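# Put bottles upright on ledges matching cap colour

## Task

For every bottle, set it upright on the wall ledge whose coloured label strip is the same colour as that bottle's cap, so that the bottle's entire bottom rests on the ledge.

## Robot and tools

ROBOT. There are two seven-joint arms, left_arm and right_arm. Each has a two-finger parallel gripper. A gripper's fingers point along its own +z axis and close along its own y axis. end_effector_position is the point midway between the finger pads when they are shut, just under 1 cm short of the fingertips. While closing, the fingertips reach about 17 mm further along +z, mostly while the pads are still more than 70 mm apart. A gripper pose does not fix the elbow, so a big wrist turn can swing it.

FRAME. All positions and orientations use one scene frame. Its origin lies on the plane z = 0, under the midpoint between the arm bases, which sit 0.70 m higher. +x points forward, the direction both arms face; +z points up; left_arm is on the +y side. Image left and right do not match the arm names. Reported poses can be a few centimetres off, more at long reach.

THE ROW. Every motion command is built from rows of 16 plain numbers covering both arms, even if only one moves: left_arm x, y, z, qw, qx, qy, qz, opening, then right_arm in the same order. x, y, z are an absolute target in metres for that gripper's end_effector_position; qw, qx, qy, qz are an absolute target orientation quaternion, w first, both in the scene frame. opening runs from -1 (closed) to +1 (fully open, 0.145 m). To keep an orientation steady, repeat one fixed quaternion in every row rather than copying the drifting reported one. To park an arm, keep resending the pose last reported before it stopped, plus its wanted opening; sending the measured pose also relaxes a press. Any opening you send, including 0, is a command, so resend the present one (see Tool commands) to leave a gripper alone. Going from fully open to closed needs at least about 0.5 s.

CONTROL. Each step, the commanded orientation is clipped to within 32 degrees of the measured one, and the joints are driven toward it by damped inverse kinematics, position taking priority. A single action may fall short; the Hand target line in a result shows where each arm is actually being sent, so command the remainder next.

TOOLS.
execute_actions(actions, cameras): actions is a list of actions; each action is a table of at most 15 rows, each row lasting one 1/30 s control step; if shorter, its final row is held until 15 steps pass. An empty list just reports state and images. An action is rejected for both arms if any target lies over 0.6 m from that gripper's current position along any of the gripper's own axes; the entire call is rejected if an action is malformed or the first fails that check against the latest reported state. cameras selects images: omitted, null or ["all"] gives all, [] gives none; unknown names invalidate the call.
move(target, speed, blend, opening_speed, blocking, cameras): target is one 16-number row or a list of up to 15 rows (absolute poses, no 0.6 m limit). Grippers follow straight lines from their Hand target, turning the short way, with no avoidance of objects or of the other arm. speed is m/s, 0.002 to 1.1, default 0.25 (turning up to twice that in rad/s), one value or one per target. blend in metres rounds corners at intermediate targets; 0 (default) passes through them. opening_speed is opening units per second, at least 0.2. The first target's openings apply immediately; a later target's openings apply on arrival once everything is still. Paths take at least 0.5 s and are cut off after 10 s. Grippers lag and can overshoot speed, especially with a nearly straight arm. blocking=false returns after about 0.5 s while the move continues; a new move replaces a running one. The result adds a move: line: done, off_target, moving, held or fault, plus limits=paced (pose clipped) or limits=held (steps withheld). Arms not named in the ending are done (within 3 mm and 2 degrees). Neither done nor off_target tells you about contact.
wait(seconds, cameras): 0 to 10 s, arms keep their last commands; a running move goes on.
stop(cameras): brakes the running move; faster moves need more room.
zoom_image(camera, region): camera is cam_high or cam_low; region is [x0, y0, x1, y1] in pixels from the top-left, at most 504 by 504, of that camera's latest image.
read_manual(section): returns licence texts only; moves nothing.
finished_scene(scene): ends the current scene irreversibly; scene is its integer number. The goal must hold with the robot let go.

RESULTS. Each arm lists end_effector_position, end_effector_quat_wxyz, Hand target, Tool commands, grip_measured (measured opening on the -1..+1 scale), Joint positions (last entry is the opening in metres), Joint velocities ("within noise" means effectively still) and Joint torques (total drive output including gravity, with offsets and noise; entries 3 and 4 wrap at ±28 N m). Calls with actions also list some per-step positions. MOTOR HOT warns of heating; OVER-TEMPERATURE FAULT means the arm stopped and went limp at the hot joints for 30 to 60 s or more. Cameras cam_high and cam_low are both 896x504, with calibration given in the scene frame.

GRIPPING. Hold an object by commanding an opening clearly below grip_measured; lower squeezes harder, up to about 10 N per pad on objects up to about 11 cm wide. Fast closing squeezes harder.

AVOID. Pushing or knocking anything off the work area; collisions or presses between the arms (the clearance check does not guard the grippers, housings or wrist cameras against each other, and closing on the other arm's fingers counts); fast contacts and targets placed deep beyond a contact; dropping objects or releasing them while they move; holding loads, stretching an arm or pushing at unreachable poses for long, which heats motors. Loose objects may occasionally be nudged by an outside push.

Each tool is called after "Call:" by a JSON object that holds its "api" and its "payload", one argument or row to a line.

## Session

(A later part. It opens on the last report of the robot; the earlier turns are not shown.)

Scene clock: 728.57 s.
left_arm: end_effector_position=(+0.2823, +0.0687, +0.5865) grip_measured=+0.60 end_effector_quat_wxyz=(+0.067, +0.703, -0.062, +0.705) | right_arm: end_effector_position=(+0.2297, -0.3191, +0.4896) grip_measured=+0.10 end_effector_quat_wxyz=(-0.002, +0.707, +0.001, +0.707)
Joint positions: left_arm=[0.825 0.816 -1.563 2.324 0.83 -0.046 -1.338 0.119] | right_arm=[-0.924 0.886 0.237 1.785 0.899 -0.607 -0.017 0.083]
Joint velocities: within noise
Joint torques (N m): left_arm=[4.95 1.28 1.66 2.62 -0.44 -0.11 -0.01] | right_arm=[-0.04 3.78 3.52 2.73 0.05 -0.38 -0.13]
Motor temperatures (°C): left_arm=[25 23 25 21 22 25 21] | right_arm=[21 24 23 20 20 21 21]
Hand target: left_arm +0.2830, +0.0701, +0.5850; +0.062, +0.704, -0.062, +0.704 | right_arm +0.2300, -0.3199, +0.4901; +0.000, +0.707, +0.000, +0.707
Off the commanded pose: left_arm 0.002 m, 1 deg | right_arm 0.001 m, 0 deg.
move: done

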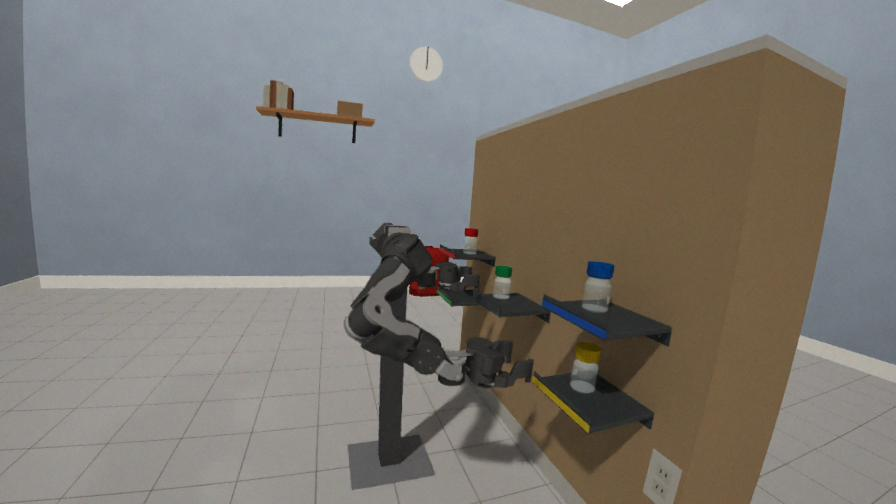

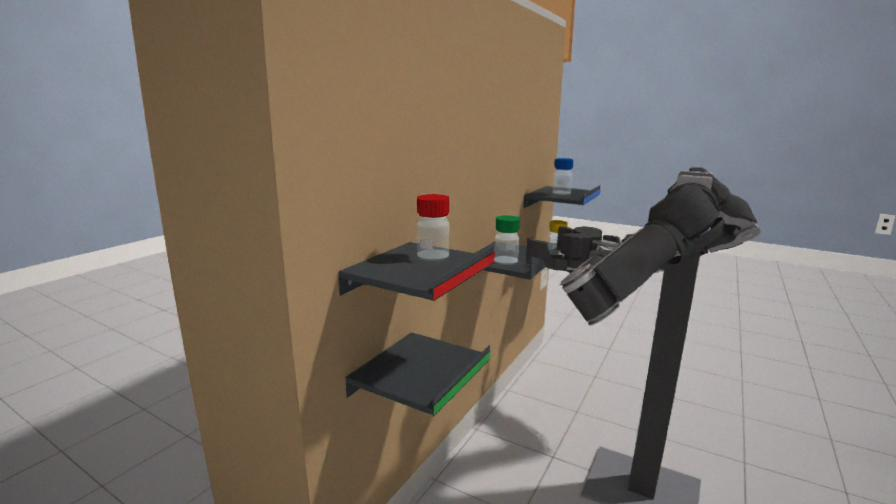

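Call:
{"api": "move", "payload": {
  "target": [
    [0.381,0.053,0.587,0.0617,0.7044,-0.0617,0.7044,0.6,0.23,-0.32,0.49,0,0.7071,0,0.7071,0.1],
    [0.381,0.053,0.587,0.0617,0.7044,-0.0617,0.7044,-0.7,0.23,-0.32,0.49,0,0.7071,0,0.7071,0.1]
  ],
  "speed": [0.15,0.1],
  "opening_speed": 1
}}

Call:
{"api": "zoom_image", "payload": {
  "camera": "cam_low",
  "region": [450, 190, 600, 300]
}}

Scene clock: 744.50 s.
left_arm: end_effector_position=(+0.3811, +0.0532, +0.5878) grip_measured=-0.25 end_effector_quat_wxyz=(+0.061, +0.704, -0.062, +0.705) | right_arm: end_effector_position=(+0.2297, -0.3191, +0.4896) grip_measured=+0.10 end_effector_quat_wxyz=(-0.002, +0.707, +0.001, +0.707)
Joint positions: left_arm=[1.02 0.641 -1.462 1.886 1.081 -0.078 -1.067 0.057] | right_arm=[-0.924 0.886 0.237 1.785 0.899 -0.607 -0.017 0.083]
Joint velocities: within noise
Joint torques (N m): left_arm=[7.69 0.57 2.88 2.48 -0.3 -0.42 0.15] | right_arm=[0.04 3.76 3.48 2.67 0.02 -0.39 -0.16]
Motor temperatures (°C): left_arm=[25 22 25 21 22 25 21] | right_arm=[21 24 23 20 20 21 21]
Hand target: left_arm +0.3811, +0.0531, +0.5870; +0.062, +0.704, -0.062, +0.704 | right_arm +0.2300, -0.3199, +0.4901; +0.000, +0.707, +0.000, +0.707
Off the commanded pose: left_arm 0.001 m, 0 deg | right_arm 0.001 m, 0 deg.
move: done

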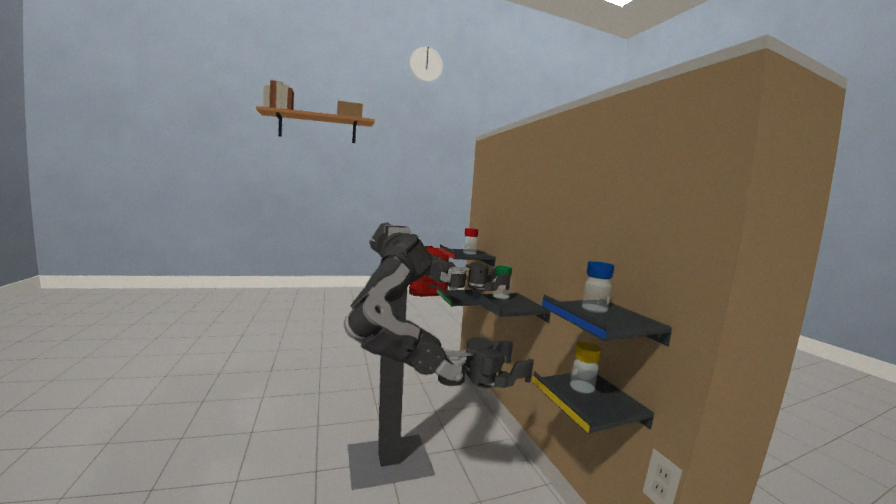

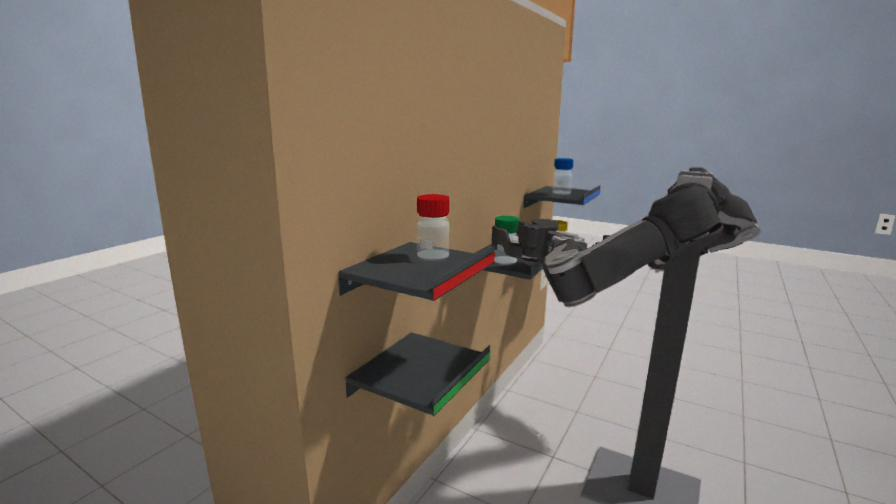

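Scaled by 3.360 from the camera's 896x504 image, which has a finer 1280x720 frame.

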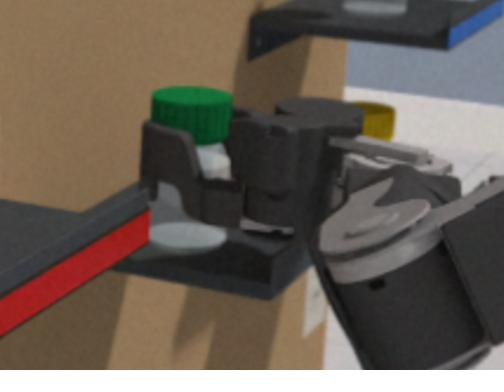

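Call:
{"api": "move", "payload": {
  "target": [
    [0.375,0.055,0.62,0.0617,0.7044,-0.0617,0.7044,-0.7,0.23,-0.32,0.49,0,0.7071,0,0.7071,0.1],
    [0.36,0.20,0.61,0,0.7071,0,0.7071,-0.7,0.23,-0.32,0.49,0,0.7071,0,0.7071,0.1],
    [0.36,0.20,0.53,0,0.7071,0,0.7071,-0.7,0.23,-0.32,0.49,0,0.7071,0,0.7071,0.1],
    [0.387,0.37,0.53,-0.0923,0.701,0.0923,0.701,-0.7,0.23,-0.32,0.49,0,0.7071,0,0.7071,0.1],
    [0.387,0.37,0.503,-0.0923,0.701,0.0923,0.701,-0.7,0.23,-0.32,0.49,0,0.7071,0,0.7071,0.1]
  ],
  "speed": [0.12,0.25,0.25,0.25,0.1]
}}

Call:
{"api": "zoom_image", "payload": {
  "camera": "cam_low",
  "region": [330, 250, 530, 420]
}}

Scene clock: 761.67 s.
left_arm: end_effector_position=(+0.3859, +0.3718, +0.5008) grip_measured=-0.25 end_effector_quat_wxyz=(-0.096, +0.705, +0.094, +0.696) | right_arm: end_effector_position=(+0.2297, -0.3191, +0.4896) grip_measured=+0.10 end_effector_quat_wxyz=(-0.002, +0.707, +0.001, +0.707)
Joint positions: left_arm=[0.75 1.168 -1.401 1.302 1.407 -0.638 -0.43 0.057] | right_arm=[-0.924 0.886 0.237 1.785 0.899 -0.607 -0.017 0.083]
Joint velocities: within noise
Joint torques (N m): left_arm=[6.87 4.55 3.02 0.91 -0.15 -0.93 0.23] | right_arm=[-0.04 3.78 3.51 2.63 0.05 -0.37 -0.13]
Motor temperatures (°C): left_arm=[26 22 25 21 22 25 21] | right_arm=[20 24 23 20 20 21 21]
Hand target: left_arm +0.3870, +0.3699, +0.5030; -0.092, +0.701, +0.092, +0.701 | right_arm +0.2300, -0.3199, +0.4901; +0.000, +0.707, +0.000, +0.707
Off the commanded pose: left_arm 0.003 m, 1 deg | right_arm 0.001 m, 0 deg.
move: done

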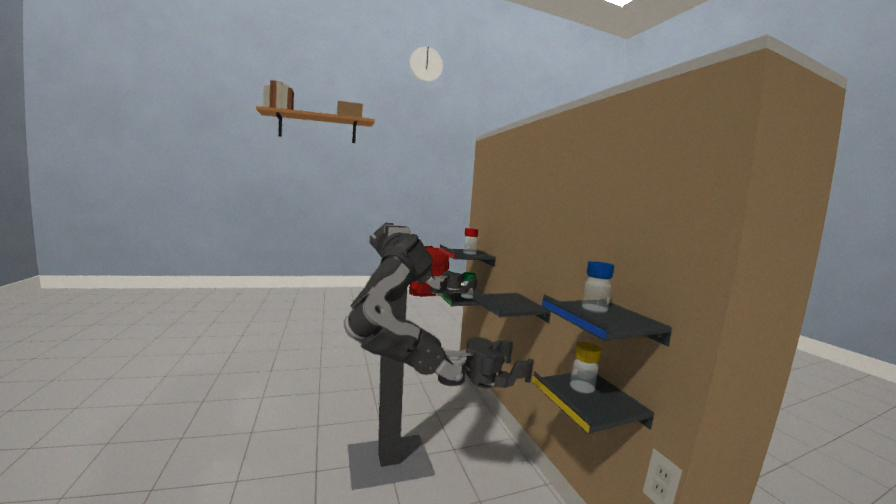

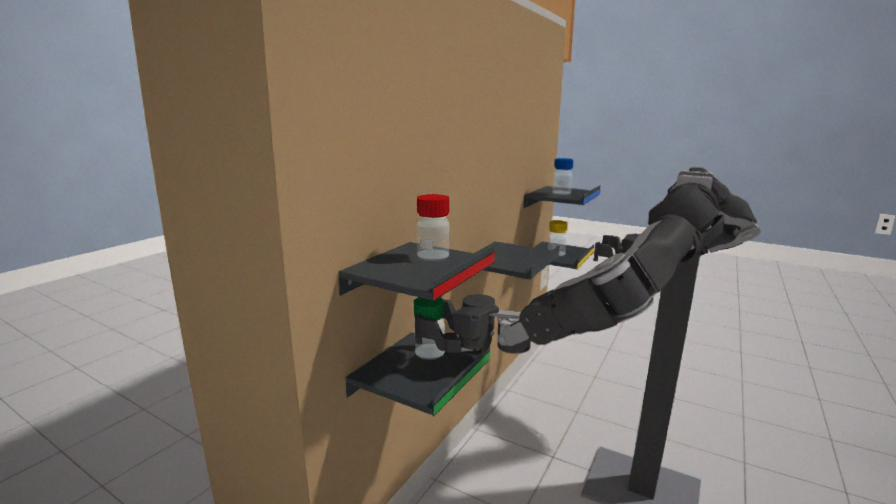

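Scaled by 2.520 from the camera's 896x504 image, which has a finer 1280x720 frame.

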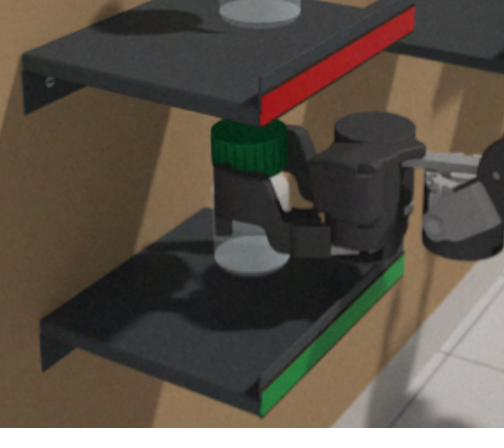

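Call:
{"api": "move", "payload": {
  "target": [
    [0.387,0.37,0.484,-0.0923,0.701,0.0923,0.701,-0.7,0.23,-0.32,0.49,0,0.7071,0,0.7071,0.1],
    [0.387,0.37,0.484,-0.0923,0.701,0.0923,0.701,0.1,0.23,-0.32,0.49,0,0.7071,0,0.7071,0.1],
    [0.285,0.342,0.489,-0.0923,0.701,0.0923,0.701,0.1,0.23,-0.32,0.49,0,0.7071,0,0.7071,0.1],
    [0.25,0.32,0.489,-0.0923,0.701,0.0923,0.701,0.1,0.23,-0.32,0.49,0,0.7071,0,0.7071,0.1]
  ],
  "speed": [0.03,0.1,0.12,0.2],
  "opening_speed": 0.6
}}

Call:
{"api": "zoom_image", "payload": {
  "camera": "cam_low",
  "region": [330, 170, 600, 420]
}}

Call:
{"api": "zoom_image", "payload": {
  "camera": "cam_high",
  "region": [430, 210, 680, 430]
}}

Scene clock: 779.43 s.
left_arm: end_effector_position=(+0.2507, +0.3195, +0.4896) grip_measured=+0.10 end_effector_quat_wxyz=(-0.091, +0.701, +0.090, +0.702) | right_arm: end_effector_position=(+0.2297, -0.3191, +0.4896) grip_measured=+0.10 end_effector_quat_wxyz=(-0.002, +0.707, +0.001, +0.707)
Joint positions: left_arm=[-0.548 1.278 -0.436 1.87 0.827 -0.788 -0.859 0.083] | right_arm=[-0.924 0.886 0.237 1.785 0.899 -0.607 -0.017 0.083]
Joint velocities: within noise
Joint torques (N m): left_arm=[1.54 4.84 1.85 2.74 -0.22 -0.47 -0.02] | right_arm=[0.04 3.76 3.66 2.71 0.04 -0.38 -0.14]
Motor temperatures (°C): left_arm=[26 23 25 21 22 25 21] | right_arm=[20 24 23 20 20 21 21]
Hand target: left_arm +0.2499, +0.3200, +0.4889; -0.092, +0.701, +0.092, +0.701 | right_arm +0.2300, -0.3199, +0.4901; +0.000, +0.707, +0.000, +0.707
Off the commanded pose: left_arm 0.001 m, 0 deg | right_arm 0.001 m, 0 deg.
move: done; target 2's new opening was sent with left_arm's hand 0.012 m and 2 deg from that target

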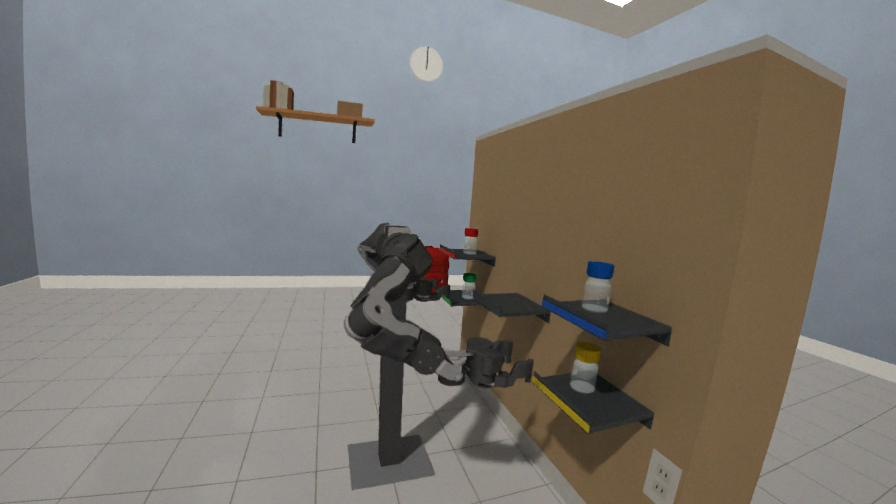

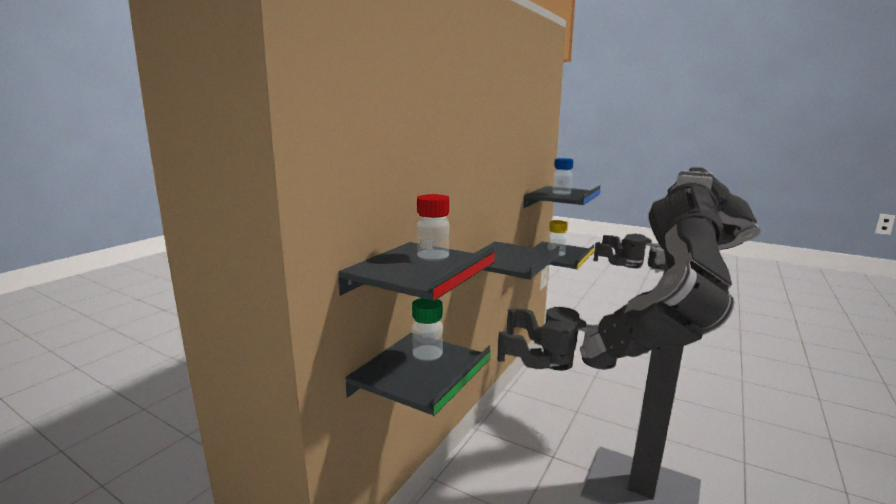

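Scaled by 1.867 from the camera's 896x504 image, which has a finer 1280x720 frame.

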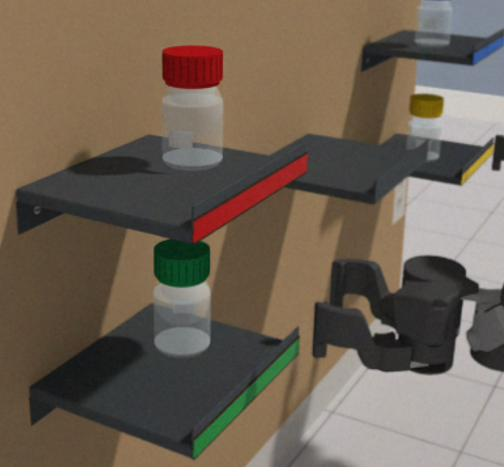

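Scaled by 2.016 from the camera's 896x504 image, which has a finer 1280x720 frame.

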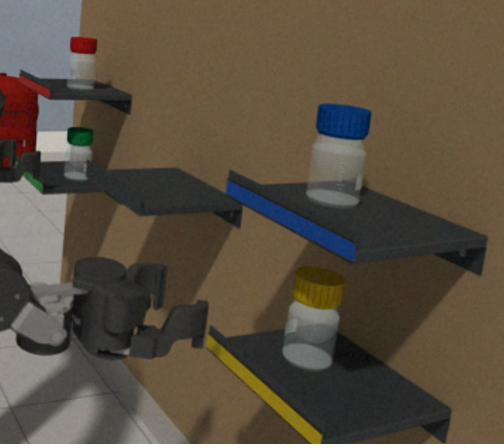

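All four bottles are standing upright on the ledges that match their caps, clear of the edges.

Call:
{"api": "finished_scene", "payload": {
  "scene": 2
}}

The scene is finished: the task was done.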